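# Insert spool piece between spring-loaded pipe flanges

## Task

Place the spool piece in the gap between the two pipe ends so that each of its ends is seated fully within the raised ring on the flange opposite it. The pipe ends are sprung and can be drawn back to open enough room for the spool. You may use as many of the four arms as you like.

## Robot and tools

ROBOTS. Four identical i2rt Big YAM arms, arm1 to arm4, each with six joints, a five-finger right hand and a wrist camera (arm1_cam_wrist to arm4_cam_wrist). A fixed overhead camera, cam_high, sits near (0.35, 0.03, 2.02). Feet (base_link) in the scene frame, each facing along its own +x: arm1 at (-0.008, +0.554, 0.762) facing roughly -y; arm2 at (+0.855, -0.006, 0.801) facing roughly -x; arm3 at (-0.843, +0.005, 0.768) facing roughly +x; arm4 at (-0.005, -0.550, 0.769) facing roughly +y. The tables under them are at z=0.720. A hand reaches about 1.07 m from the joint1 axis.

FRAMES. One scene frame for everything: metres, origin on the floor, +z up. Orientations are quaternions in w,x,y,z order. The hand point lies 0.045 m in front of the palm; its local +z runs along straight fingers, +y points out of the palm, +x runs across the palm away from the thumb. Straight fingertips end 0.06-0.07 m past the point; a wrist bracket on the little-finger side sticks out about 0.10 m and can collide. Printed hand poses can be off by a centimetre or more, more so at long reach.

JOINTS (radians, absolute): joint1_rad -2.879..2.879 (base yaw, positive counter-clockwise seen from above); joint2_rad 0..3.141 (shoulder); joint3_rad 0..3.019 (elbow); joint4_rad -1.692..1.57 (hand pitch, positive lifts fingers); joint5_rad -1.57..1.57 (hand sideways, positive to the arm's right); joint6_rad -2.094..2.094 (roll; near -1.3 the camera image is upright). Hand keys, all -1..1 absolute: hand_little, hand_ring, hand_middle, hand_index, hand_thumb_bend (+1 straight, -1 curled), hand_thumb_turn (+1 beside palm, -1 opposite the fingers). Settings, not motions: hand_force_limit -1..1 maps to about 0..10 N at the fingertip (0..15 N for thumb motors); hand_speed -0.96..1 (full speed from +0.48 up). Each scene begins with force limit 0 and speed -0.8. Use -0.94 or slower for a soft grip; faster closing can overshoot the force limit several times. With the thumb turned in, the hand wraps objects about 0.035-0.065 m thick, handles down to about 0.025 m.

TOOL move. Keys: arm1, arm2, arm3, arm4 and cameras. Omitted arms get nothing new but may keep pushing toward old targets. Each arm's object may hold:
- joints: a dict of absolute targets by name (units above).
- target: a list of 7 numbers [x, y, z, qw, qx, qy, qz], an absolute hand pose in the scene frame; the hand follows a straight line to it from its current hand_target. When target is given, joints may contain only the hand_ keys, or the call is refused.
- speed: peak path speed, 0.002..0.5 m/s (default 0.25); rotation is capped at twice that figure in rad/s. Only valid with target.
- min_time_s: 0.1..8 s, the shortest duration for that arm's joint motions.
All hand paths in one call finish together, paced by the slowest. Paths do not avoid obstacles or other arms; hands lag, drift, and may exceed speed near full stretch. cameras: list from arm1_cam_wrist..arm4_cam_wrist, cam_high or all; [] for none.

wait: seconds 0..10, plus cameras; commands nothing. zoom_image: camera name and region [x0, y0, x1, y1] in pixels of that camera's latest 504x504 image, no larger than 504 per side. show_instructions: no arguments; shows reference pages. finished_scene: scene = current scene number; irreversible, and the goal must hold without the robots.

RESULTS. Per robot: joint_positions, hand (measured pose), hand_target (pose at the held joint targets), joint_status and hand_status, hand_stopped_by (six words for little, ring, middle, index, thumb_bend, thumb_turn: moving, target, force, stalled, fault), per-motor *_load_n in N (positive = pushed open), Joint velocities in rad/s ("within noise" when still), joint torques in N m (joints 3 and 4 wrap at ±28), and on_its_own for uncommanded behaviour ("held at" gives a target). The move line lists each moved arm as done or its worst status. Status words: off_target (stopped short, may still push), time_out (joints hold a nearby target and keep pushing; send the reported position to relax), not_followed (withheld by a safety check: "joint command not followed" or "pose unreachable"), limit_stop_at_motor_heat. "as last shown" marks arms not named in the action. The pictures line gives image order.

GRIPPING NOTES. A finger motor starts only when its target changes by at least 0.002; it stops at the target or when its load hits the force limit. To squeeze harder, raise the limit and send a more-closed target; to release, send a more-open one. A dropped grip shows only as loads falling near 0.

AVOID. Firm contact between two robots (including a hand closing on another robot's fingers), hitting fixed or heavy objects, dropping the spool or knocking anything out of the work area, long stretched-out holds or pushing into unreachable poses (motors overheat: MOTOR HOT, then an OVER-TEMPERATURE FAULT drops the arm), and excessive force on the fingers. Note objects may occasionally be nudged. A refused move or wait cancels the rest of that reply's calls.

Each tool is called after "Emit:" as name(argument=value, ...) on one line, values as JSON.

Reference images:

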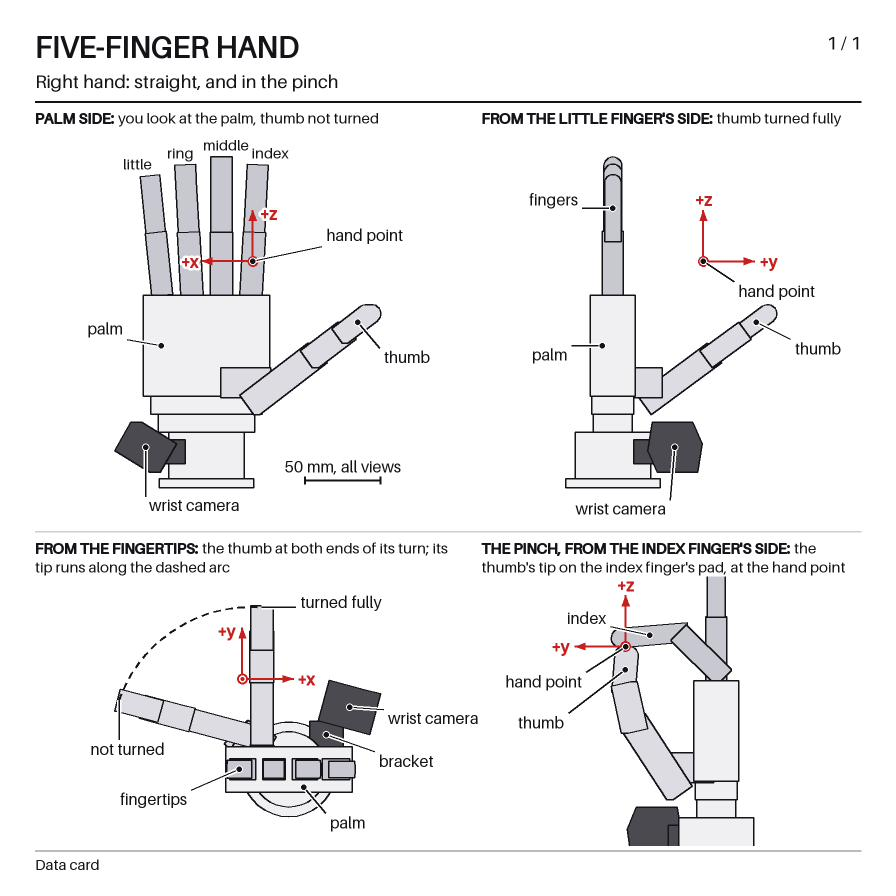

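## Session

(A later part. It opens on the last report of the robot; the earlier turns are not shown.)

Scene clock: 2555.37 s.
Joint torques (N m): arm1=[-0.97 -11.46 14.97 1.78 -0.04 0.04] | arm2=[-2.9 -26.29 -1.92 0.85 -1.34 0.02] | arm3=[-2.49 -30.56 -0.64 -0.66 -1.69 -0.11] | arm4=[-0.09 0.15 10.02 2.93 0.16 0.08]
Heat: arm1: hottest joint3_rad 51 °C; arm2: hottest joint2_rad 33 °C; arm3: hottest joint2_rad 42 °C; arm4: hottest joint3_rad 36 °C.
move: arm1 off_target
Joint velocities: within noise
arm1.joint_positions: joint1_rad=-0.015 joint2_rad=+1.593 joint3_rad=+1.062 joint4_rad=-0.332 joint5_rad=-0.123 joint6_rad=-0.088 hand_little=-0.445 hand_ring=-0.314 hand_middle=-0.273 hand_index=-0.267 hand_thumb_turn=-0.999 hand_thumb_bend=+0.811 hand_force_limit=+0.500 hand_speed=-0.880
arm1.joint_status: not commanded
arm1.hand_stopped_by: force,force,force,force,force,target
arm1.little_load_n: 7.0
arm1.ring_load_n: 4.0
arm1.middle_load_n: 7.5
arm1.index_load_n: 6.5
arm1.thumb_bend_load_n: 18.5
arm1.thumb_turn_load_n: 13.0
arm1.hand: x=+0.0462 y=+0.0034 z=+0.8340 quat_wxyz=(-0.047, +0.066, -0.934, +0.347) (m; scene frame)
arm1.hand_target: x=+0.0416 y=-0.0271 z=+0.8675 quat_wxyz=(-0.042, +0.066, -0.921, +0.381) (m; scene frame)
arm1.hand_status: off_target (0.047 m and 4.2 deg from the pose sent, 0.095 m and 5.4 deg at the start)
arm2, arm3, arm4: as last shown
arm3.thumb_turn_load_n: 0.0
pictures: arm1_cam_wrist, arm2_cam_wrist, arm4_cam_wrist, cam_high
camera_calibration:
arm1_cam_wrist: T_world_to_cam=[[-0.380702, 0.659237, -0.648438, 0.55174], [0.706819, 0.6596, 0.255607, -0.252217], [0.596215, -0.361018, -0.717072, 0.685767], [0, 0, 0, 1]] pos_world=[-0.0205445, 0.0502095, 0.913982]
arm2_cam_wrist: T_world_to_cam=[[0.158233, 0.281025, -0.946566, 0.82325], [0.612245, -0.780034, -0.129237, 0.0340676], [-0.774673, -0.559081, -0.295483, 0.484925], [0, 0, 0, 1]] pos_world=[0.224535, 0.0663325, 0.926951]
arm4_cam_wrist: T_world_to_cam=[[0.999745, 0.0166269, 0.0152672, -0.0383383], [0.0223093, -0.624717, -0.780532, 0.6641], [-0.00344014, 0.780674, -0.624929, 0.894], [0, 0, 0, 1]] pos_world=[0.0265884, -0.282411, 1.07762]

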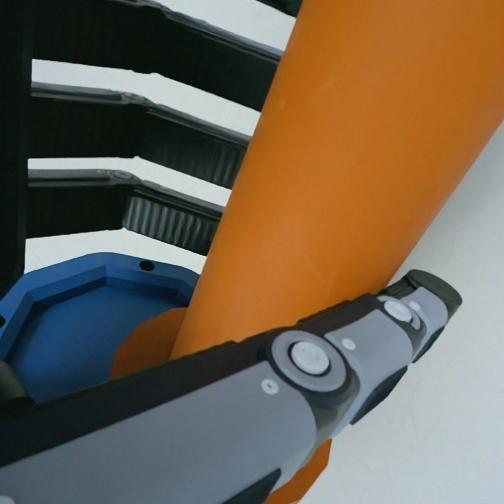

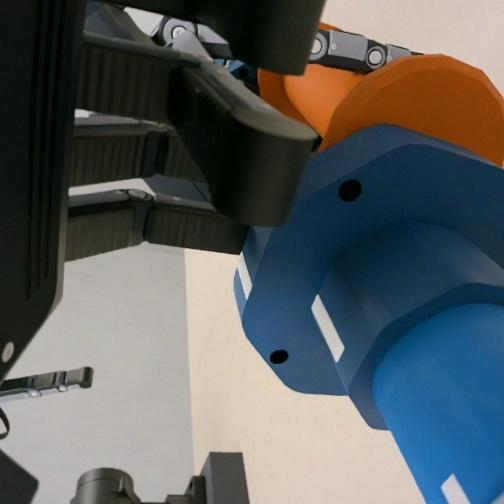

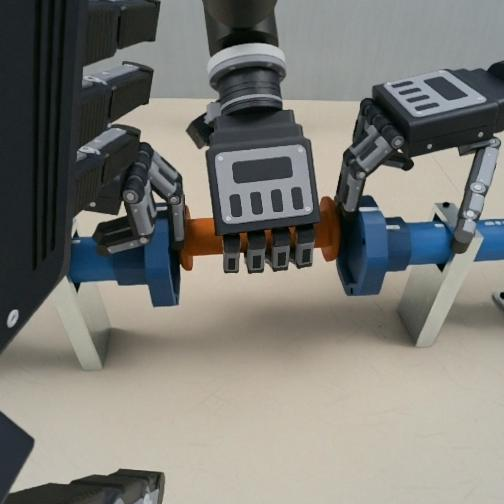

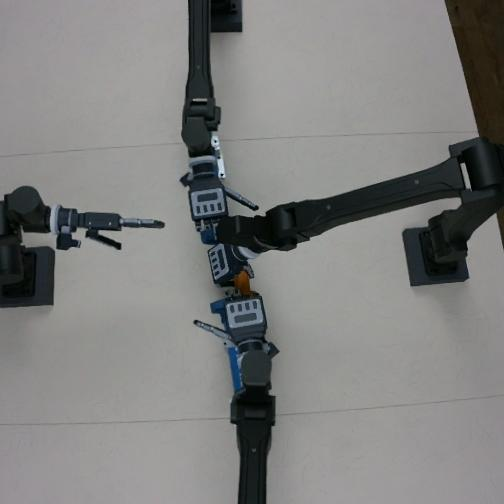

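Emit:
move(arm1={"target": [0.0455, -0.067, 0.8675, 0.0426, -0.0664, 0.9211, -0.3812], "speed": 0.06}, cameras=["arm1_cam_wrist", "arm2_cam_wrist", "arm4_cam_wrist", "cam_high"])

Emit:
zoom_image(camera="cam_high", region=[185, 210, 295, 320])

Emit:
zoom_image(camera="arm4_cam_wrist", region=[140, 130, 380, 320])

Scene clock: 2576.03 s.
Joint torques (N m): arm1=[-0.5 -12.69 15.6 1.61 0.04 0.08] | arm2=[-2.9 -26.17 -1.96 0.81 -1.35 0.01] | arm3=[-1.85 -30.51 -0.54 -0.59 -1.69 -0.12] | arm4=[-0.09 0.15 10.03 2.95 0.15 0.08]
Heat: arm1: hottest joint3_rad 52 °C; arm2: hottest joint2_rad 34 °C; arm3: hottest joint2_rad 42 °C; arm4: hottest joint3_rad 36 °C.
move: arm1 off_target
Joint velocities: within noise
arm1.joint_positions: joint1_rad=-0.015 joint2_rad=+1.682 joint3_rad=+1.168 joint4_rad=-0.353 joint5_rad=-0.120 joint6_rad=-0.087 hand_little=-0.446 hand_ring=-0.314 hand_middle=-0.273 hand_index=-0.267 hand_thumb_turn=-0.999 hand_thumb_bend=+0.811 hand_force_limit=+0.500 hand_speed=-0.880
arm1.joint_status: not commanded
arm1.hand_stopped_by: force,force,force,force,force,target
arm1.little_load_n: 2.5
arm1.ring_load_n: 7.0
arm1.middle_load_n: 9.0
arm1.index_load_n: 4.0
arm1.thumb_bend_load_n: 16.5
arm1.thumb_turn_load_n: 7.5
arm1.hand: x=+0.0461 y=-0.0324 z=+0.8312 quat_wxyz=(-0.046, +0.066, -0.935, +0.346) (m; scene frame)
arm1.hand_target: x=+0.0452 y=-0.0638 z=+0.8685 quat_wxyz=(-0.042, +0.066, -0.921, +0.381) (m; scene frame)
arm1.hand_status: off_target (0.050 m and 4.4 deg from the pose sent, 0.078 m and 4.2 deg at the start)
arm2, arm3, arm4: as last shown
arm2.middle_load_n: 25.0
arm3.joint_positions: joint1_rad=-0.056 joint2_rad=+1.953 joint3_rad=+1.373 joint4_rad=+0.353 joint5_rad=-0.166 joint6_rad=-0.053 hand_little=-0.900 hand_ring=-0.900 hand_middle=-0.032 hand_index=-0.014 hand_thumb_turn=+1.000 hand_thumb_bend=+1.000 hand_force_limit=+0.950 hand_speed=-0.900
arm3.middle_load_n: 24.5
arm3.hand: x=-0.0547 y=-0.0110 z=+0.8952 quat_wxyz=(-0.455, +0.576, -0.528, +0.426) (m; scene frame)
arm3.hand_target: x=-0.1007 y=-0.0175 z=+0.9148 quat_wxyz=(-0.452, +0.587, -0.533, +0.409) (m; scene frame)
pictures: arm1_cam_wrist, arm2_cam_wrist, arm4_cam_wrist, cam_high
camera_calibration:
arm1_cam_wrist: T_world_to_cam=[[-0.380577, 0.661983, -0.645709, 0.57128], [0.708564, 0.657427, 0.256372, -0.228651], [0.59422, -0.359957, -0.719259, 0.672763], [0, 0, 0, 1]] pos_world=[-0.0203392, 0.0143096, 0.911391]
arm2_cam_wrist: T_world_to_cam=[[0.158233, 0.281025, -0.946566, 0.82325], [0.612245, -0.780034, -0.129237, 0.0340676], [-0.774673, -0.559081, -0.295483, 0.484925], [0, 0, 0, 1]] pos_world=[0.224535, 0.0663325, 0.926951]
arm4_cam_wrist: T_world_to_cam=[[0.999745, 0.0166269, 0.0152672, -0.0383383], [0.0223093, -0.624717, -0.780532, 0.6641], [-0.00344014, 0.780674, -0.624929, 0.894], [0, 0, 0, 1]] pos_world=[0.0265884, -0.282411, 1.07762]

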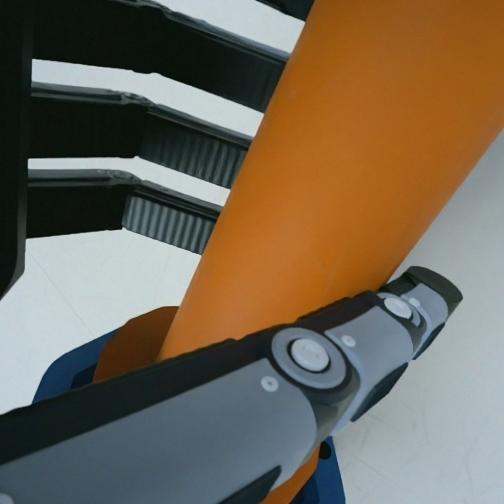

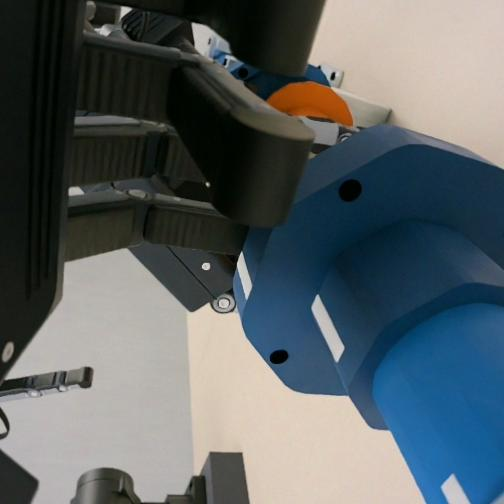

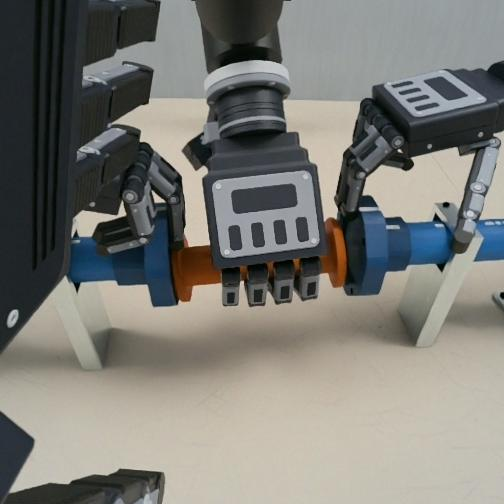

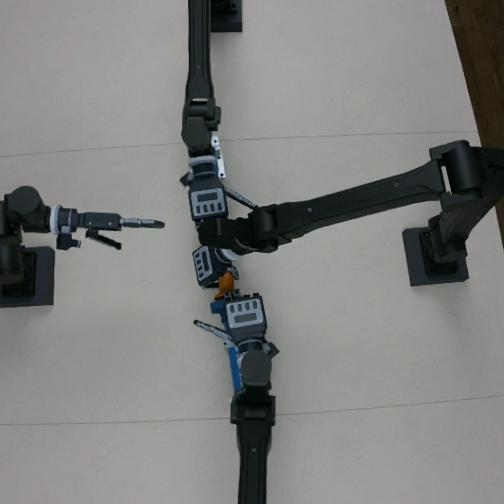

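Scaled by 4.582 from the camera's 504x504 image, which has a finer 720x720 frame.

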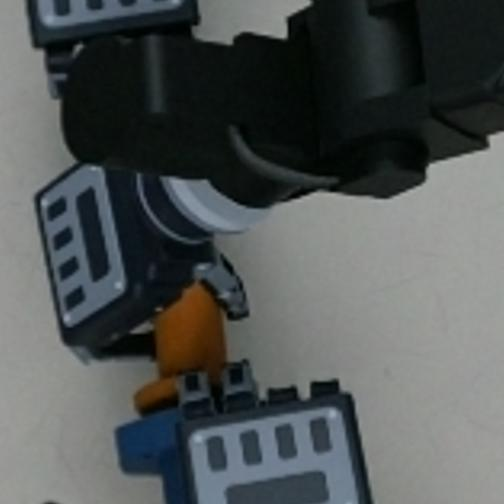

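Scaled by 2.100 from the camera's 504x504 image, which has a finer 720x720 frame.

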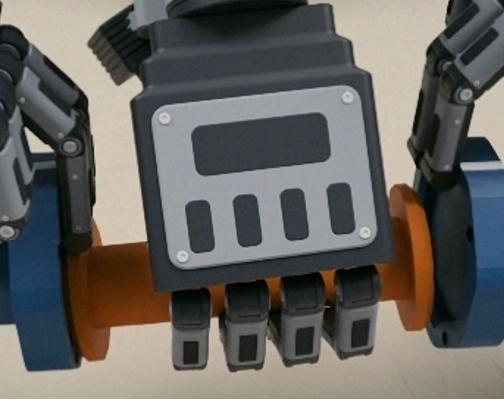

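Emit:
zoom_image(camera="cam_high", region=[195, 255, 255, 315])

Emit:
zoom_image(camera="arm4_cam_wrist", region=[140, 190, 240, 310])

Emit:
zoom_image(camera="arm1_cam_wrist", region=[0, 250, 504, 504])

Scaled by 8.400 from the camera's 504x504 image, which has a finer 720x720 frame.

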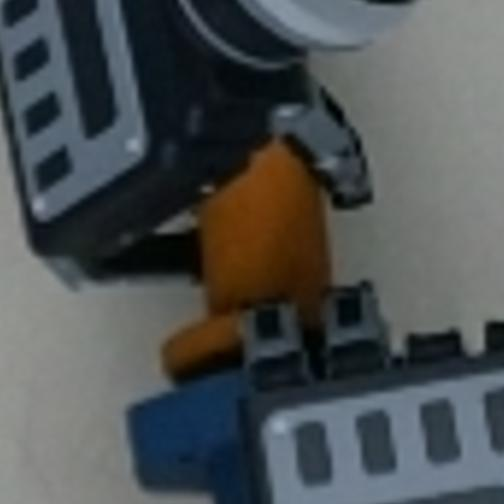

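Scaled by 4.200 from the camera's 504x504 image, which has a finer 720x720 frame.

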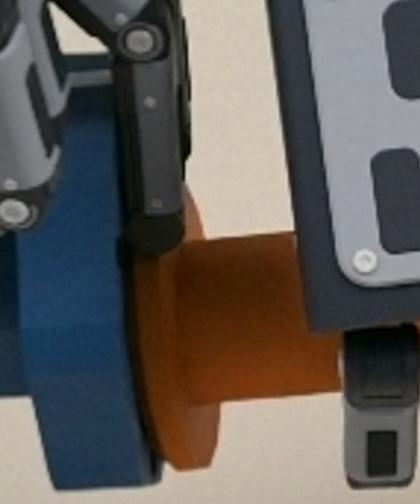

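Scaled by 1.000.

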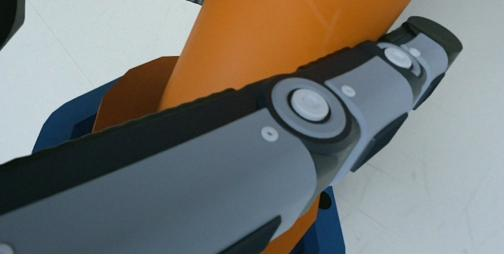

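Emit:
move(arm1={"target": [0.0545, -0.064, 0.878, 0.0297, -0.0718, 0.9212, -0.3816], "speed": 0.05}, cameras=["arm1_cam_wrist", "arm2_cam_wrist", "arm4_cam_wrist", "cam_high"])

Emit:
zoom_image(camera="cam_high", region=[195, 255, 255, 315])

Emit:
zoom_image(camera="arm4_cam_wrist", region=[140, 180, 260, 310])

Emit:
zoom_image(camera="arm4_cam_wrist", region=[280, 180, 400, 310])

Scene clock: 2635.17 s.
Joint torques (N m): arm1=[0.32 -14.33 15.61 1.55 0.18 0.08] | arm2=[-3.02 -26.17 -1.95 0.85 -1.33 0.03] | arm3=[-2.61 -30.74 -0.57 -0.55 -1.71 -0.12] | arm4=[-0.09 0.21 10.04 2.95 0.15 0.08]
Heat: arm1: hottest joint3_rad 53 °C; arm2: hottest joint2_rad 34 °C; arm3: hottest joint2_rad 46 °C; arm4: hottest joint3_rad 36 °C.
move: arm1 off_target
Joint velocities: within noise
arm1.joint_positions: joint1_rad=-0.001 joint2_rad=+1.682 joint3_rad=+1.172 joint4_rad=-0.376 joint5_rad=-0.085 joint6_rad=-0.087 hand_little=-0.446 hand_ring=-0.314 hand_middle=-0.273 hand_index=-0.267 hand_thumb_turn=-0.999 hand_thumb_bend=+0.811 hand_force_limit=+0.500 hand_speed=-0.880
arm1.joint_status: not commanded
arm1.hand_stopped_by: force,force,force,force,force,target
arm1.little_load_n: 4.0
arm1.ring_load_n: 8.0
arm1.middle_load_n: 9.0
arm1.index_load_n: 3.5
arm1.thumb_bend_load_n: 16.0
arm1.thumb_turn_load_n: 6.5
arm1.hand: x=+0.0474 y=-0.0288 z=+0.8290 quat_wxyz=(-0.032, +0.066, -0.939, +0.336) (m; scene frame)
arm1.hand_target: x=+0.0544 y=-0.0600 z=+0.8790 quat_wxyz=(-0.030, +0.072, -0.921, +0.382) (m; scene frame)
arm1.hand_status: off_target (0.061 m and 5.6 deg from the pose sent, 0.057 m and 4.8 deg at the start)
arm2, arm3, arm4: as last shown
arm3.middle_load_n: 24.0
arm3.thumb_turn_load_n: -0.5
arm4.ring_load_n: -0.5
pictures: arm1_cam_wrist, arm2_cam_wrist, arm4_cam_wrist, cam_high
camera_calibration:
arm1_cam_wrist: T_world_to_cam=[[-0.392116, 0.677135, -0.622682, 0.549864], [0.721123, 0.646529, 0.248962, -0.2261], [0.571163, -0.351409, -0.741812, 0.691664], [0, 0, 0, 1]] pos_world=[-0.0163973, 0.0169046, 0.911765]
arm2_cam_wrist: T_world_to_cam=[[0.158233, 0.281025, -0.946566, 0.82325], [0.612245, -0.780034, -0.129237, 0.0340676], [-0.774673, -0.559081, -0.295483, 0.484925], [0, 0, 0, 1]] pos_world=[0.224535, 0.0663325, 0.926951]
arm4_cam_wrist: T_world_to_cam=[[0.999745, 0.0166269, 0.0152672, -0.0383383], [0.0223093, -0.624717, -0.780532, 0.6641], [-0.00344014, 0.780674, -0.624929, 0.894], [0, 0, 0, 1]] pos_world=[0.0265884, -0.282411, 1.07762]

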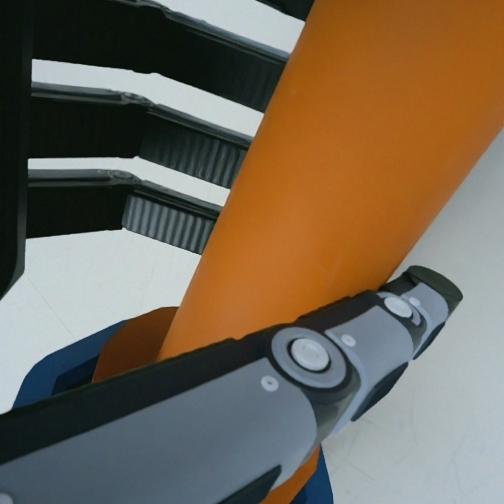

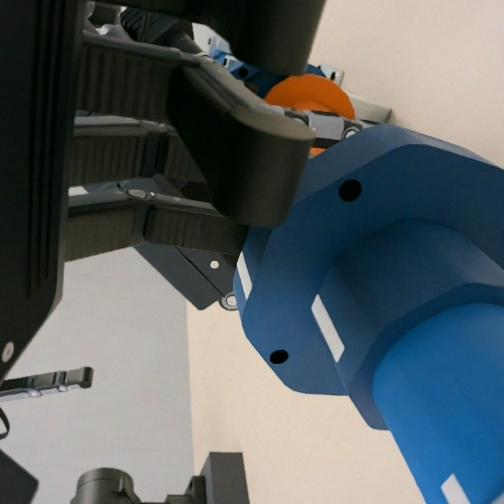

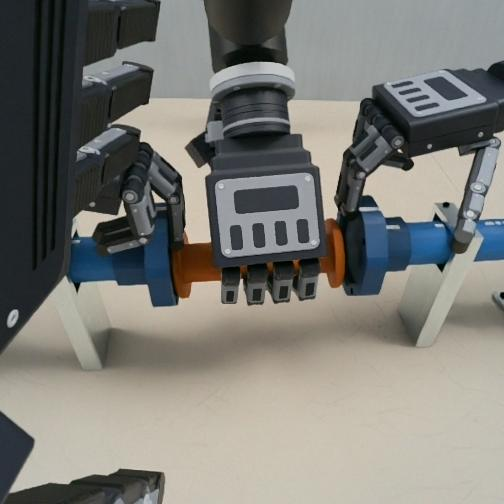

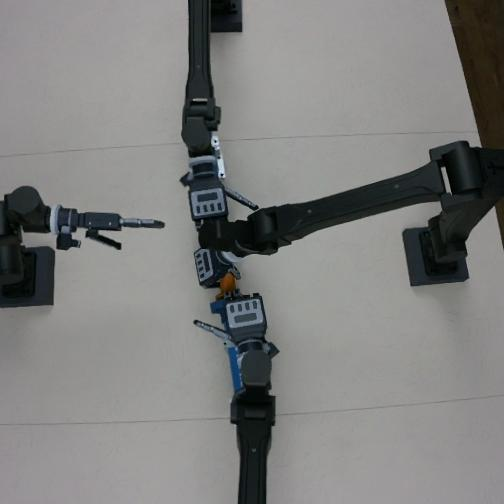

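Scaled by 8.400 from the camera's 504x504 image, which has a finer 720x720 frame.

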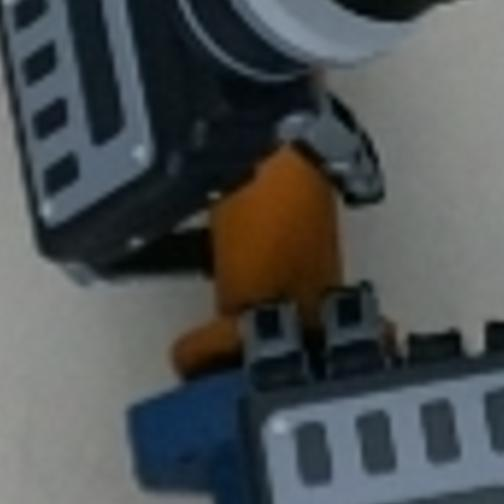

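Scaled by 3.877 from the camera's 504x504 image, which has a finer 720x720 frame.

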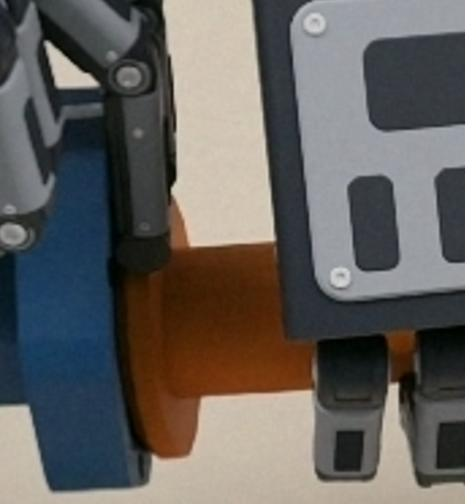

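Scaled by 3.877 from the camera's 504x504 image, which has a finer 720x720 frame.

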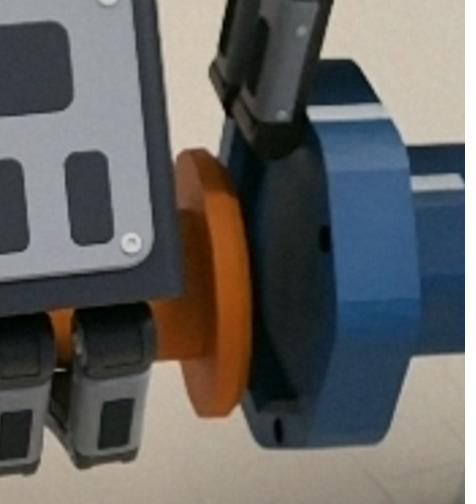

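Emit:
move(arm3={"target": [-0.112, -0.019, 0.942, 0.4509, -0.5877, 0.5328, -0.4086], "speed": 0.05}, cameras=["arm3_cam_wrist", "arm4_cam_wrist", "cam_high"])

Emit:
zoom_image(camera="arm4_cam_wrist", region=[140, 180, 260, 310])

Scene clock: 2669.57 s.
Joint torques (N m): arm1=[0.38 -14.33 15.61 1.55 0.06 0.08] | arm2=[-2.84 -26.17 -1.99 0.81 -1.33 0.03] | arm3=[-2.2 -32.21 0.76 -1.69 -1.79 -0.12] | arm4=[-0.09 0.15 10.04 2.93 0.15 0.08]
Heat: arm1: hottest joint3_rad 49 °C; arm2: hottest joint2_rad 34 °C; arm3: hottest joint2_rad 47 °C; arm4: hottest joint3_rad 36 °C.
move: arm3 off_target
Joint velocities: within noise
arm1, arm2, arm4: as last shown
arm1.joint_positions: joint1_rad=-0.001 joint2_rad=+1.682 joint3_rad=+1.173 joint4_rad=-0.376 joint5_rad=-0.082 joint6_rad=-0.087 hand_little=-0.446 hand_ring=-0.314 hand_middle=-0.273 hand_index=-0.267 hand_thumb_turn=-0.999 hand_thumb_bend=+0.811 hand_force_limit=+0.500 hand_speed=-0.880
arm1.little_load_n: 3.0
arm1.ring_load_n: 8.5
arm1.hand: x=+0.0469 y=-0.0291 z=+0.8291 quat_wxyz=(-0.031, +0.066, -0.939, +0.336) (m; scene frame)
arm1.hand_target: x=+0.0543 y=-0.0602 z=+0.8791 quat_wxyz=(-0.030, +0.072, -0.921, +0.382) (m; scene frame)
arm2.middle_load_n: 24.5
arm3.joint_positions: joint1_rad=-0.056 joint2_rad=+1.946 joint3_rad=+1.375 joint4_rad=+0.333 joint5_rad=-0.163 joint6_rad=-0.053 hand_little=-0.900 hand_ring=-0.900 hand_middle=-0.023 hand_index=-0.014 hand_thumb_turn=+1.000 hand_thumb_bend=+1.000 hand_force_limit=+0.950 hand_speed=-0.900
arm3.joint_status: not commanded
arm3.hand_stopped_by: target,target,force,force,target,target
arm3.little_load_n: 0.0
arm3.ring_load_n: 0.0
arm3.middle_load_n: 24.0
arm3.index_load_n: 26.5
arm3.thumb_bend_load_n: 0.0
arm3.thumb_turn_load_n: 0.0
arm3.hand: x=-0.0566 y=-0.0114 z=+0.8962 quat_wxyz=(-0.451, +0.578, -0.532, +0.423) (m; scene frame)
arm3.hand_target: x=-0.1013 y=-0.0174 z=+0.9349 quat_wxyz=(-0.452, +0.587, -0.533, +0.409) (m; scene frame)
arm3.hand_status: off_target (0.072 m and 2.0 deg from the pose sent, 0.074 m and 2.5 deg at the start)
arm4.ring_load_n: 0.0
pictures: arm3_cam_wrist, arm4_cam_wrist, cam_high
camera_calibration:
arm3_cam_wrist: T_world_to_cam=[[-0.240477, -0.220722, -0.945226, 0.83188], [-0.58914, 0.807109, -0.0385855, 0.00868514], [0.771417, 0.547592, -0.324128, 0.457442], [0, 0, 0, 1]] pos_world=[-0.147714, -0.0738871, 0.934919]
arm4_cam_wrist: T_world_to_cam=[[0.999745, 0.0166269, 0.0152672, -0.0383383], [0.0223093, -0.624717, -0.780532, 0.6641], [-0.00344014, 0.780674, -0.624929, 0.894], [0, 0, 0, 1]] pos_world=[0.0265884, -0.282411, 1.07762]

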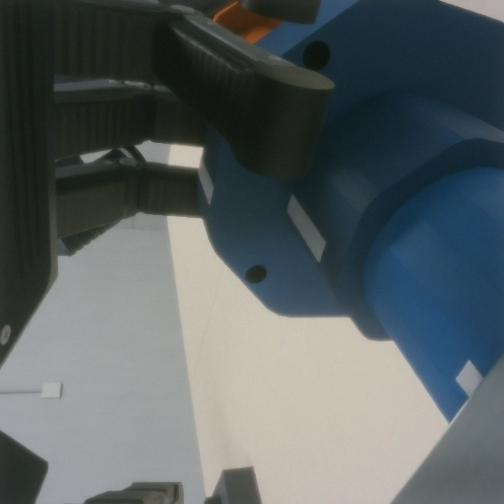

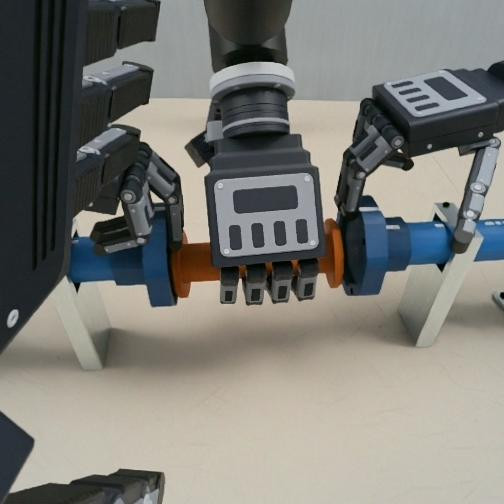

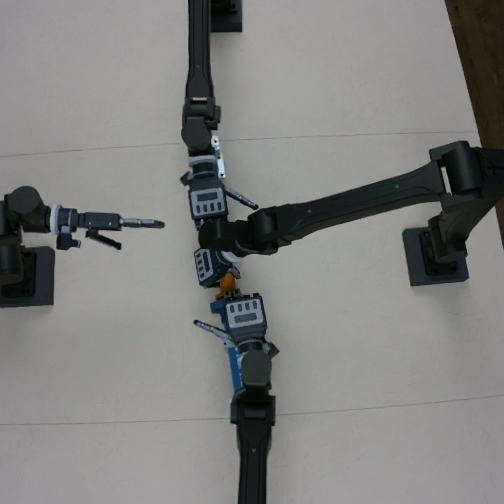

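Scaled by 3.877 from the camera's 504x504 image, which has a finer 720x720 frame.

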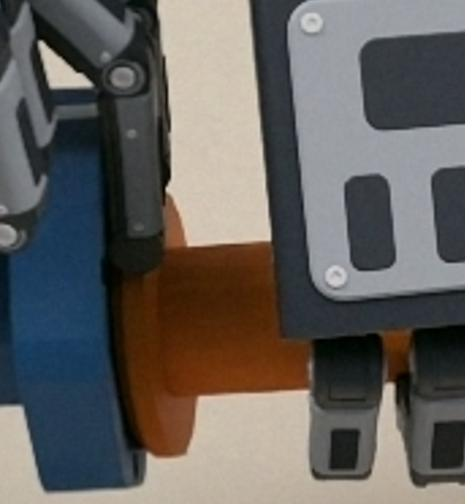

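Emit:
move(arm1={"target": [0.050, 0.000, 0.880, 0.0297, -0.0718, 0.9212, -0.3816], "speed": 0.08})

Emit:
move(arm3={"target": [-0.022, -0.012, 0.938, 0.4509, -0.5877, 0.5328, -0.4086], "speed": 0.05}, cameras=["arm3_cam_wrist", "arm4_cam_wrist", "cam_high"])

Emit:
zoom_image(camera="arm4_cam_wrist", region=[120, 130, 320, 310])

Scene clock: 2694.03 s.
Joint torques (N m): arm1=[-0.03 -13.33 10.22 1.95 0.11 0.07] | arm2=[-2.9 -25.76 -1.59 0.8 -1.36 0.04] | arm3=[-2.26 -32.09 0.77 -1.57 -1.8 -0.08] | arm4=[-0.09 0.21 10.03 2.93 0.16 0.08]
Heat: arm1: hottest joint3_rad 49 °C; arm2: hottest joint2_rad 35 °C; arm3: hottest joint2_rad 47 °C; arm4: hottest joint3_rad 36 °C.
move: arm1 off_target
Joint velocities: within noise
arm1.joint_positions: joint1_rad=+0.000 joint2_rad=+1.543 joint3_rad=+1.062 joint4_rad=-0.357 joint5_rad=-0.086 joint6_rad=-0.090 hand_little=-0.446 hand_ring=-0.314 hand_middle=-0.273 hand_index=-0.268 hand_thumb_turn=-1.000 hand_thumb_bend=+0.811 hand_force_limit=+0.500 hand_speed=-0.880
arm1.joint_status: not commanded
arm1.hand_stopped_by: force,force,force,force,force,target
arm1.little_load_n: 0.5
arm1.ring_load_n: 7.5
arm1.middle_load_n: 10.0
arm1.index_load_n: 0.0
arm1.thumb_bend_load_n: 10.0
arm1.thumb_turn_load_n: 6.5
arm1.hand: x=+0.0470 y=+0.0066 z=+0.8564 quat_wxyz=(-0.031, +0.069, -0.930, +0.359) (m; scene frame)
arm1.hand_target: x=+0.0501 y=+0.0004 z=+0.8797 quat_wxyz=(-0.030, +0.072, -0.921, +0.381) (m; scene frame)
arm1.hand_status: off_target (0.025 m and 2.9 deg from the pose sent, 0.059 m and 5.6 deg at the start)
arm2, arm3, arm4: as last shown
arm2.joint_positions: joint1_rad=-0.071 joint2_rad=+1.886 joint3_rad=+1.120 joint4_rad=+0.529 joint5_rad=-0.185 joint6_rad=-0.052 hand_little=-1.000 hand_ring=-1.000 hand_middle=-0.006 hand_index=+0.002 hand_thumb_turn=+1.000 hand_thumb_bend=+1.000 hand_force_limit=+0.400 hand_speed=-0.880
arm2.index_load_n: 27.5
arm2.thumb_turn_load_n: -0.5
arm2.hand: x=+0.1354 y=+0.0039 z=+0.8912 quat_wxyz=(-0.426, +0.523, +0.581, -0.455) (m; scene frame)
arm2.hand_target: x=+0.1846 y=+0.0120 z=+0.8989 quat_wxyz=(-0.409, +0.534, +0.587, -0.451) (m; scene frame)
arm3.joint_positions: joint1_rad=-0.056 joint2_rad=+1.943 joint3_rad=+1.375 joint4_rad=+0.327 joint5_rad=-0.163 joint6_rad=-0.053 hand_little=-0.900 hand_ring=-0.900 hand_middle=-0.023 hand_index=-0.014 hand_thumb_turn=+1.000 hand_thumb_bend=+1.000 hand_force_limit=+0.950 hand_speed=-0.900
arm3.middle_load_n: 22.5
arm3.index_load_n: 25.5
arm3.thumb_turn_load_n: -0.5
arm3.hand: x=-0.0573 y=-0.0113 z=+0.8966 quat_wxyz=(-0.451, +0.579, -0.532, +0.422) (m; scene frame)
arm3.hand_target: x=-0.1013 y=-0.0174 z=+0.9348 quat_wxyz=(-0.452, +0.587, -0.533, +0.409) (m; scene frame)
pictures: none

Scene clock: 2696.27 s.
Joint torques (N m): arm1=[-0.91 -13.22 10.26 1.91 0.36 -0.05] | arm2=[-2.61 -24.41 0.06 0.81 -1.36 0.04] | arm3=[-0.21 -20.25 11.71 1.63 -0.19 -0.04] | arm4=[-0.09 0.21 10.02 2.95 0.16 0.08]
Heat: arm1: hottest joint3_rad 49 °C; arm2: hottest joint2_rad 35 °C; arm3: hottest joint2_rad 47 °C; arm4: hottest joint3_rad 36 °C.
move: arm3 off_target
Joint velocities: within noise
arm1, arm2, arm4: as last shown
arm1.joint_positions: joint1_rad=+0.012 joint2_rad=+1.543 joint3_rad=+1.061 joint4_rad=-0.357 joint5_rad=-0.092 joint6_rad=-0.077 hand_little=-0.446 hand_ring=-0.314 hand_middle=-0.273 hand_index=-0.268 hand_thumb_turn=-1.000 hand_thumb_bend=+0.811 hand_force_limit=+0.500 hand_speed=-0.880
arm1.little_load_n: 0.0
arm1.middle_load_n: 11.0
arm1.thumb_bend_load_n: 8.5
arm1.thumb_turn_load_n: 9.0
arm1.hand: x=+0.0554 y=+0.0077 z=+0.8565 quat_wxyz=(-0.038, +0.069, -0.930, +0.358) (m; scene frame)
arm1.hand_target: x=+0.0500 y=+0.0004 z=+0.8797 quat_wxyz=(-0.030, +0.072, -0.921, +0.381) (m; scene frame)
arm2.joint_positions: joint1_rad=-0.073 joint2_rad=+1.870 joint3_rad=+1.101 joint4_rad=+0.529 joint5_rad=-0.185 joint6_rad=-0.052 hand_little=-1.000 hand_ring=-1.000 hand_middle=-0.006 hand_index=+0.002 hand_thumb_turn=+1.000 hand_thumb_bend=+1.000 hand_force_limit=+0.400 hand_speed=-0.880
arm2.middle_load_n: 21.0
arm2.index_load_n: 24.0
arm2.hand: x=+0.1422 y=+0.0046 z=+0.8920 quat_wxyz=(-0.425, +0.525, +0.581, -0.454) (m; scene frame)
arm2.hand_target: x=+0.1845 y=+0.0120 z=+0.8990 quat_wxyz=(-0.409, +0.534, +0.587, -0.451) (m; scene frame)
arm3.joint_positions: joint1_rad=-0.056 joint2_rad=+1.969 joint3_rad=+1.515 joint4_rad=+0.154 joint5_rad=-0.185 joint6_rad=-0.053 hand_little=-0.900 hand_ring=-0.900 hand_middle=-0.028 hand_index=-0.016 hand_thumb_turn=+1.000 hand_thumb_bend=+1.000 hand_force_limit=+0.950 hand_speed=-0.900
arm3.joint_status: not commanded
arm3.hand_stopped_by: target,target,force,force,target,target
arm3.little_load_n: 0.0
arm3.ring_load_n: 0.0
arm3.middle_load_n: 0.0
arm3.index_load_n: 0.0
arm3.thumb_bend_load_n: 0.0
arm3.thumb_turn_load_n: 0.0
arm3.hand: x=-0.0360 y=-0.0093 z=+0.9161 quat_wxyz=(-0.443, +0.594, -0.542, +0.398) (m; scene frame)
arm3.hand_target: x=-0.0233 y=-0.0120 z=+0.9382 quat_wxyz=(-0.451, +0.588, -0.533, +0.409) (m; scene frame)
arm3.hand_status: off_target (0.026 m and 2.0 deg from the pose sent, 0.054 m and 1.9 deg at the start)
arm4.middle_load_n: 0.5
pictures: arm3_cam_wrist, arm4_cam_wrist, cam_high
camera_calibration:
arm3_cam_wrist: T_world_to_cam=[[-0.293335, -0.215438, -0.931419, 0.841513], [-0.60703, 0.794645, 0.00737234, -0.0228971], [0.738559, 0.567562, -0.363874, 0.48221], [0, 0, 0, 1]] pos_world=[-0.123195, -0.0741956, 0.959434]
arm4_cam_wrist: T_world_to_cam=[[0.999745, 0.0166269, 0.0152672, -0.0383383], [0.0223093, -0.624717, -0.780532, 0.6641], [-0.00344014, 0.780674, -0.624929, 0.894], [0, 0, 0, 1]] pos_world=[0.0265884, -0.282411, 1.07762]

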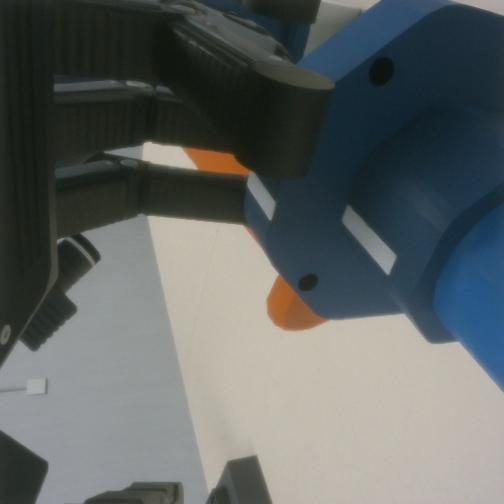

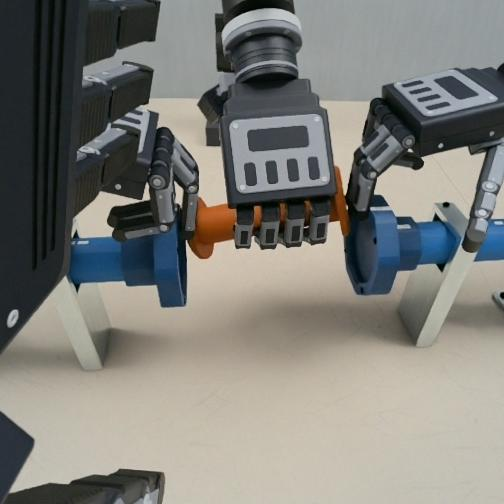

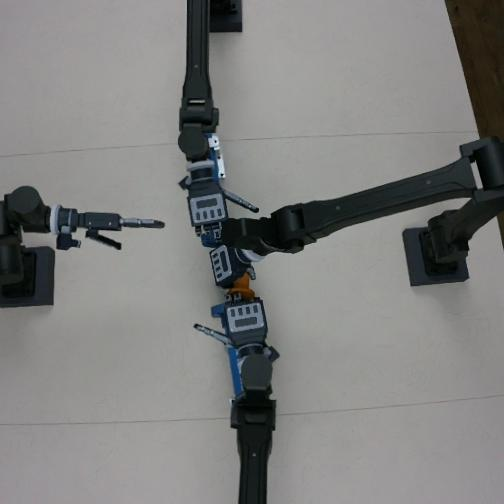

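Scaled by 2.520 from the camera's 504x504 image, which has a finer 720x720 frame.

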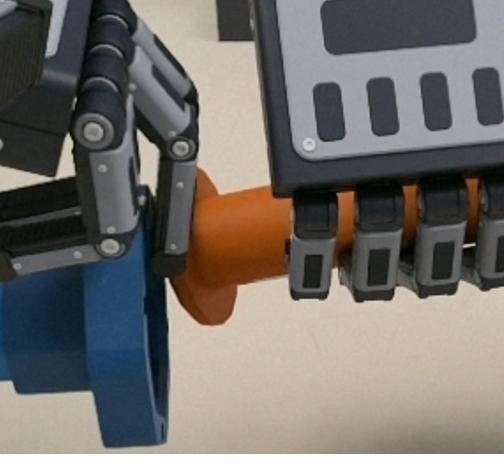

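Emit:
move(arm1={"target": [0.048, 0.100, 0.890, 0.0297, -0.0718, 0.9212, -0.3816], "speed": 0.08})

Emit:
move(arm1={"joints": {"hand_little": -0.75, "hand_ring": -0.75, "hand_middle": -0.75, "hand_index": -0.75, "hand_thumb_bend": -0.65, "hand_force_limit": 0.5, "hand_speed": -0.88}}, cameras=["arm1_cam_wrist", "arm2_cam_wrist", "arm4_cam_wrist", "cam_high"])

Emit:
zoom_image(camera="cam_high", region=[185, 210, 325, 320])

Emit:
zoom_image(camera="arm4_cam_wrist", region=[120, 80, 400, 320])

Scene clock: 2710.33 s.
Joint torques (N m): arm1=[0.32 -8.76 10.32 1.61 0.02 0.11] | arm2=[-0.56 -13.68 7.92 1.65 -0.08 0.05] | arm3=[-0.38 -21.89 9.8 1.39 -0.38 -0.08] | arm4=[-0.15 0.15 10.03 2.93 0.15 0.09]
Heat: arm1: hottest joint3_rad 48 °C; arm2: hottest joint2_rad 34 °C; arm3: hottest joint2_rad 45 °C; arm4: hottest joint3_rad 36 °C.
move: arm1 off_target
Joint velocities: within noise
arm1.joint_positions: joint1_rad=-0.001 joint2_rad=+1.258 joint3_rad=+0.824 joint4_rad=-0.382 joint5_rad=-0.082 joint6_rad=-0.093 hand_little=-0.446 hand_ring=-0.315 hand_middle=-0.274 hand_index=-0.268 hand_thumb_turn=-1.000 hand_thumb_bend=+0.807 hand_force_limit=+0.500 hand_speed=-0.880
arm1.joint_status: not commanded
arm1.hand_stopped_by: force,force,force,force,force,target
arm1.little_load_n: 0.0
arm1.ring_load_n: 5.5
arm1.middle_load_n: 0.0
arm1.index_load_n: 0.0
arm1.thumb_bend_load_n: 4.0
arm1.thumb_turn_load_n: 2.0
arm1.hand: x=+0.0430 y=+0.1026 z=+0.8757 quat_wxyz=(-0.028, +0.069, -0.927, +0.369) (m; scene frame)
arm1.hand_target: x=+0.0480 y=+0.1000 z=+0.8900 quat_wxyz=(-0.030, +0.072, -0.921, +0.382) (m; scene frame)
arm1.hand_status: off_target (0.015 m and 1.7 deg from the pose sent, 0.099 m and 3.1 deg at the start)
arm2.joint_positions: joint1_rad=-0.097 joint2_rad=+1.750 joint3_rad=+1.008 joint4_rad=+0.506 joint5_rad=-0.222 joint6_rad=-0.053 hand_little=-1.000 hand_ring=-1.000 hand_middle=+0.058 hand_index=+0.054 hand_thumb_turn=+1.000 hand_thumb_bend=+1.000 hand_force_limit=+0.400 hand_speed=-0.880
arm2.joint_status: not commanded
arm2.hand_stopped_by: target,target,force,target,target,target
arm2.little_load_n: 0.0
arm2.ring_load_n: 0.0
arm2.middle_load_n: 0.0
arm2.index_load_n: 0.0
arm2.thumb_bend_load_n: 0.0
arm2.thumb_turn_load_n: 0.0
arm2.hand: x=+0.1785 y=+0.0100 z=+0.9197 quat_wxyz=(-0.422, +0.521, +0.582, -0.460) (m; scene frame)
arm2.hand_target: x=+0.1845 y=+0.0119 z=+0.8989 quat_wxyz=(-0.409, +0.534, +0.587, -0.451) (m; scene frame)
arm2.hand_status: not commanded
arm3, arm4: as last shown
arm3.joint_positions: joint1_rad=-0.054 joint2_rad=+1.988 joint3_rad=+1.541 joint4_rad=+0.159 joint5_rad=-0.180 joint6_rad=-0.053 hand_little=-0.900 hand_ring=-0.900 hand_middle=-0.027 hand_index=-0.015 hand_thumb_turn=+1.000 hand_thumb_bend=+1.000 hand_force_limit=+0.950 hand_speed=-0.900
arm3.middle_load_n: 5.0
arm3.index_load_n: 4.0
arm3.hand: x=-0.0270 y=-0.0090 z=+0.9172 quat_wxyz=(-0.445, +0.591, -0.539, +0.402) (m; scene frame)
arm3.hand_target: x=-0.0234 y=-0.0118 z=+0.9381 quat_wxyz=(-0.451, +0.588, -0.533, +0.409) (m; scene frame)
arm4.middle_load_n: 0.0
pictures: none

Scene clock: 2711.73 s.
Joint torques (N m): arm1=[0.32 -8.7 10.36 1.66 0.03 0.1] | arm2=[-0.56 -13.57 7.97 1.58 -0.07 0.04] | arm3=[-0.79 -22.24 9.72 1.43 -0.36 -0.09] | arm4=[-0.15 0.15 10.04 2.93 0.15 0.08]
Heat: arm1: hottest joint3_rad 48 °C; arm2: hottest joint2_rad 34 °C; arm3: hottest joint2_rad 45 °C; arm4: hottest joint3_rad 36 °C.
move: arm1 off_target
Joint velocities: within noise
arm1.joint_positions: joint1_rad=-0.001 joint2_rad=+1.258 joint3_rad=+0.824 joint4_rad=-0.384 joint5_rad=-0.082 joint6_rad=-0.091 hand_little=-0.750 hand_ring=-0.323 hand_middle=-0.314 hand_index=-0.366 hand_thumb_turn=-1.000 hand_thumb_bend=+0.794 hand_force_limit=+0.500 hand_speed=-0.880
arm1.joint_status: hand_ring off_target (ended at -0.323, target -0.750); hand_middle off_target (ended at -0.314, target -0.750); hand_index off_target (ended at -0.366, target -0.750); hand_thumb_bend off_target (ended at +0.794, target -0.650); the others done
arm1.hand_stopped_by: target,force,force,force,force,target
arm1.little_load_n: 0.0
arm1.ring_load_n: 6.0
arm1.middle_load_n: 4.0
arm1.index_load_n: 0.5
arm1.thumb_bend_load_n: 8.0
arm1.thumb_turn_load_n: 4.0
arm1.hand: x=+0.0431 y=+0.1028 z=+0.8756 quat_wxyz=(-0.028, +0.068, -0.927, +0.368) (m; scene frame)
arm1.hand_target: x=+0.0480 y=+0.1000 z=+0.8899 quat_wxyz=(-0.030, +0.072, -0.921, +0.382) (m; scene frame)
arm1.hand_status: not commanded
arm2, arm3: as last shown
arm4.joint_positions: joint1_rad=+0.151 joint2_rad=+0.534 joint3_rad=+0.387 joint4_rad=-0.031 joint5_rad=+0.242 joint6_rad=-1.269 hand_little=+1.000 hand_ring=+1.000 hand_middle=+1.000 hand_index=+1.000 hand_thumb_turn=+1.000 hand_thumb_bend=+1.000 hand_force_limit=+0.000 hand_speed=-0.800
arm4.joint_status: not commanded
arm4.hand_stopped_by: target,target,target,target,target,target
arm4.little_load_n: 0.0
arm4.ring_load_n: 0.0
arm4.middle_load_n: 0.0
arm4.index_load_n: 0.0
arm4.thumb_bend_load_n: 0.0
arm4.thumb_turn_load_n: 0.0
arm4.hand: x=+0.0291 y=-0.1950 z=+1.0074 quat_wxyz=(-0.497, +0.621, +0.441, +0.415) (m; scene frame)
arm4.hand_target: x=+0.0330 y=-0.1923 z=+1.0110 quat_wxyz=(-0.501, +0.625, +0.429, +0.418) (m; scene frame)
arm4.hand_status: not commanded
pictures: arm1_cam_wrist, arm2_cam_wrist, arm4_cam_wrist, cam_high
camera_calibration:
arm1_cam_wrist: T_world_to_cam=[[-0.39444, 0.632906, -0.666218, 0.530831], [0.721489, 0.6623, 0.202021, -0.280177], [0.569097, -0.400984, -0.717872, 0.759309], [0, 0, 0, 1]] pos_world=[-0.0205955, 0.154065, 0.955337]
arm2_cam_wrist: T_world_to_cam=[[0.15417, 0.276426, -0.948589, 0.844509], [0.619685, -0.774821, -0.125074, 0.0101798], [-0.76956, -0.568544, -0.290751, 0.526227], [0, 0, 0, 1]] pos_world=[0.268457, 0.0736266, 0.955366]
arm4_cam_wrist: T_world_to_cam=[[0.999745, 0.0166269, 0.0152672, -0.0383383], [0.0223093, -0.624717, -0.780532, 0.6641], [-0.00344014, 0.780674, -0.624929, 0.894], [0, 0, 0, 1]] pos_world=[0.0265884, -0.282411, 1.07762]

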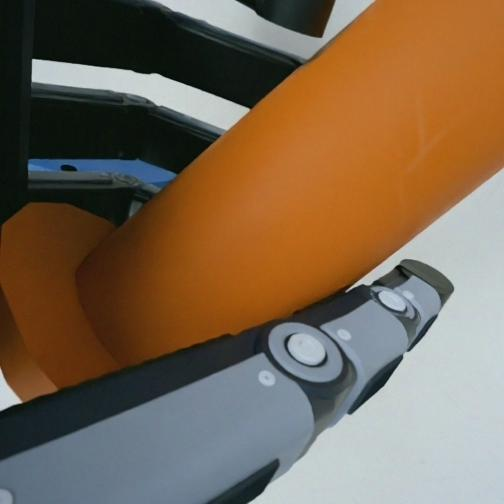

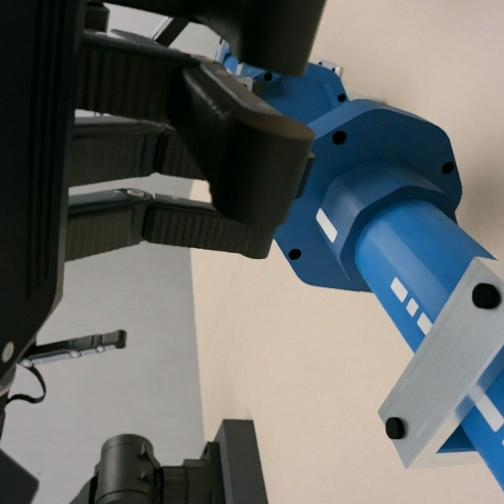

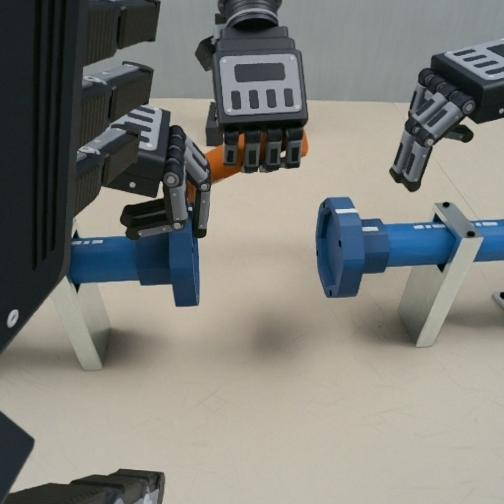

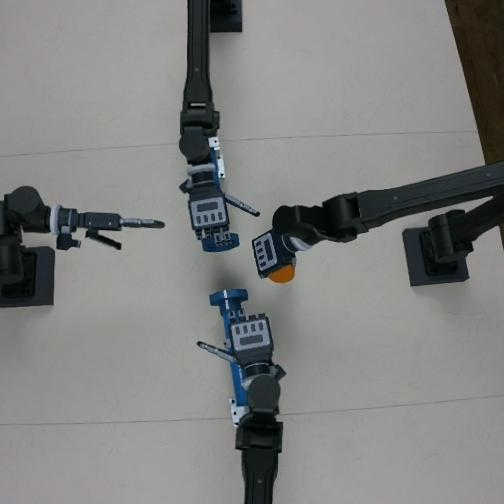

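Scaled by 3.600 from the camera's 504x504 image, which has a finer 720x720 frame.

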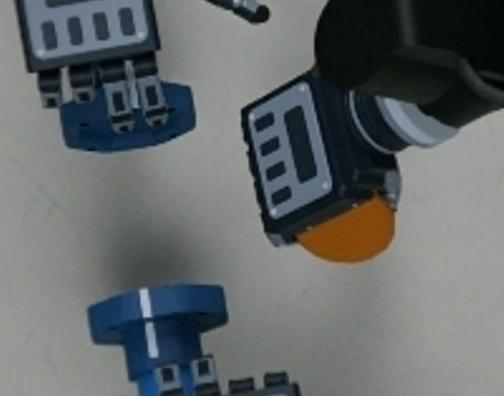

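Scaled by 1.800 from the camera's 504x504 image, which has a finer 720x720 frame.

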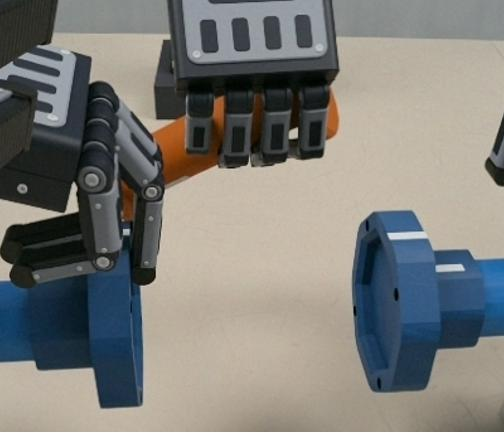

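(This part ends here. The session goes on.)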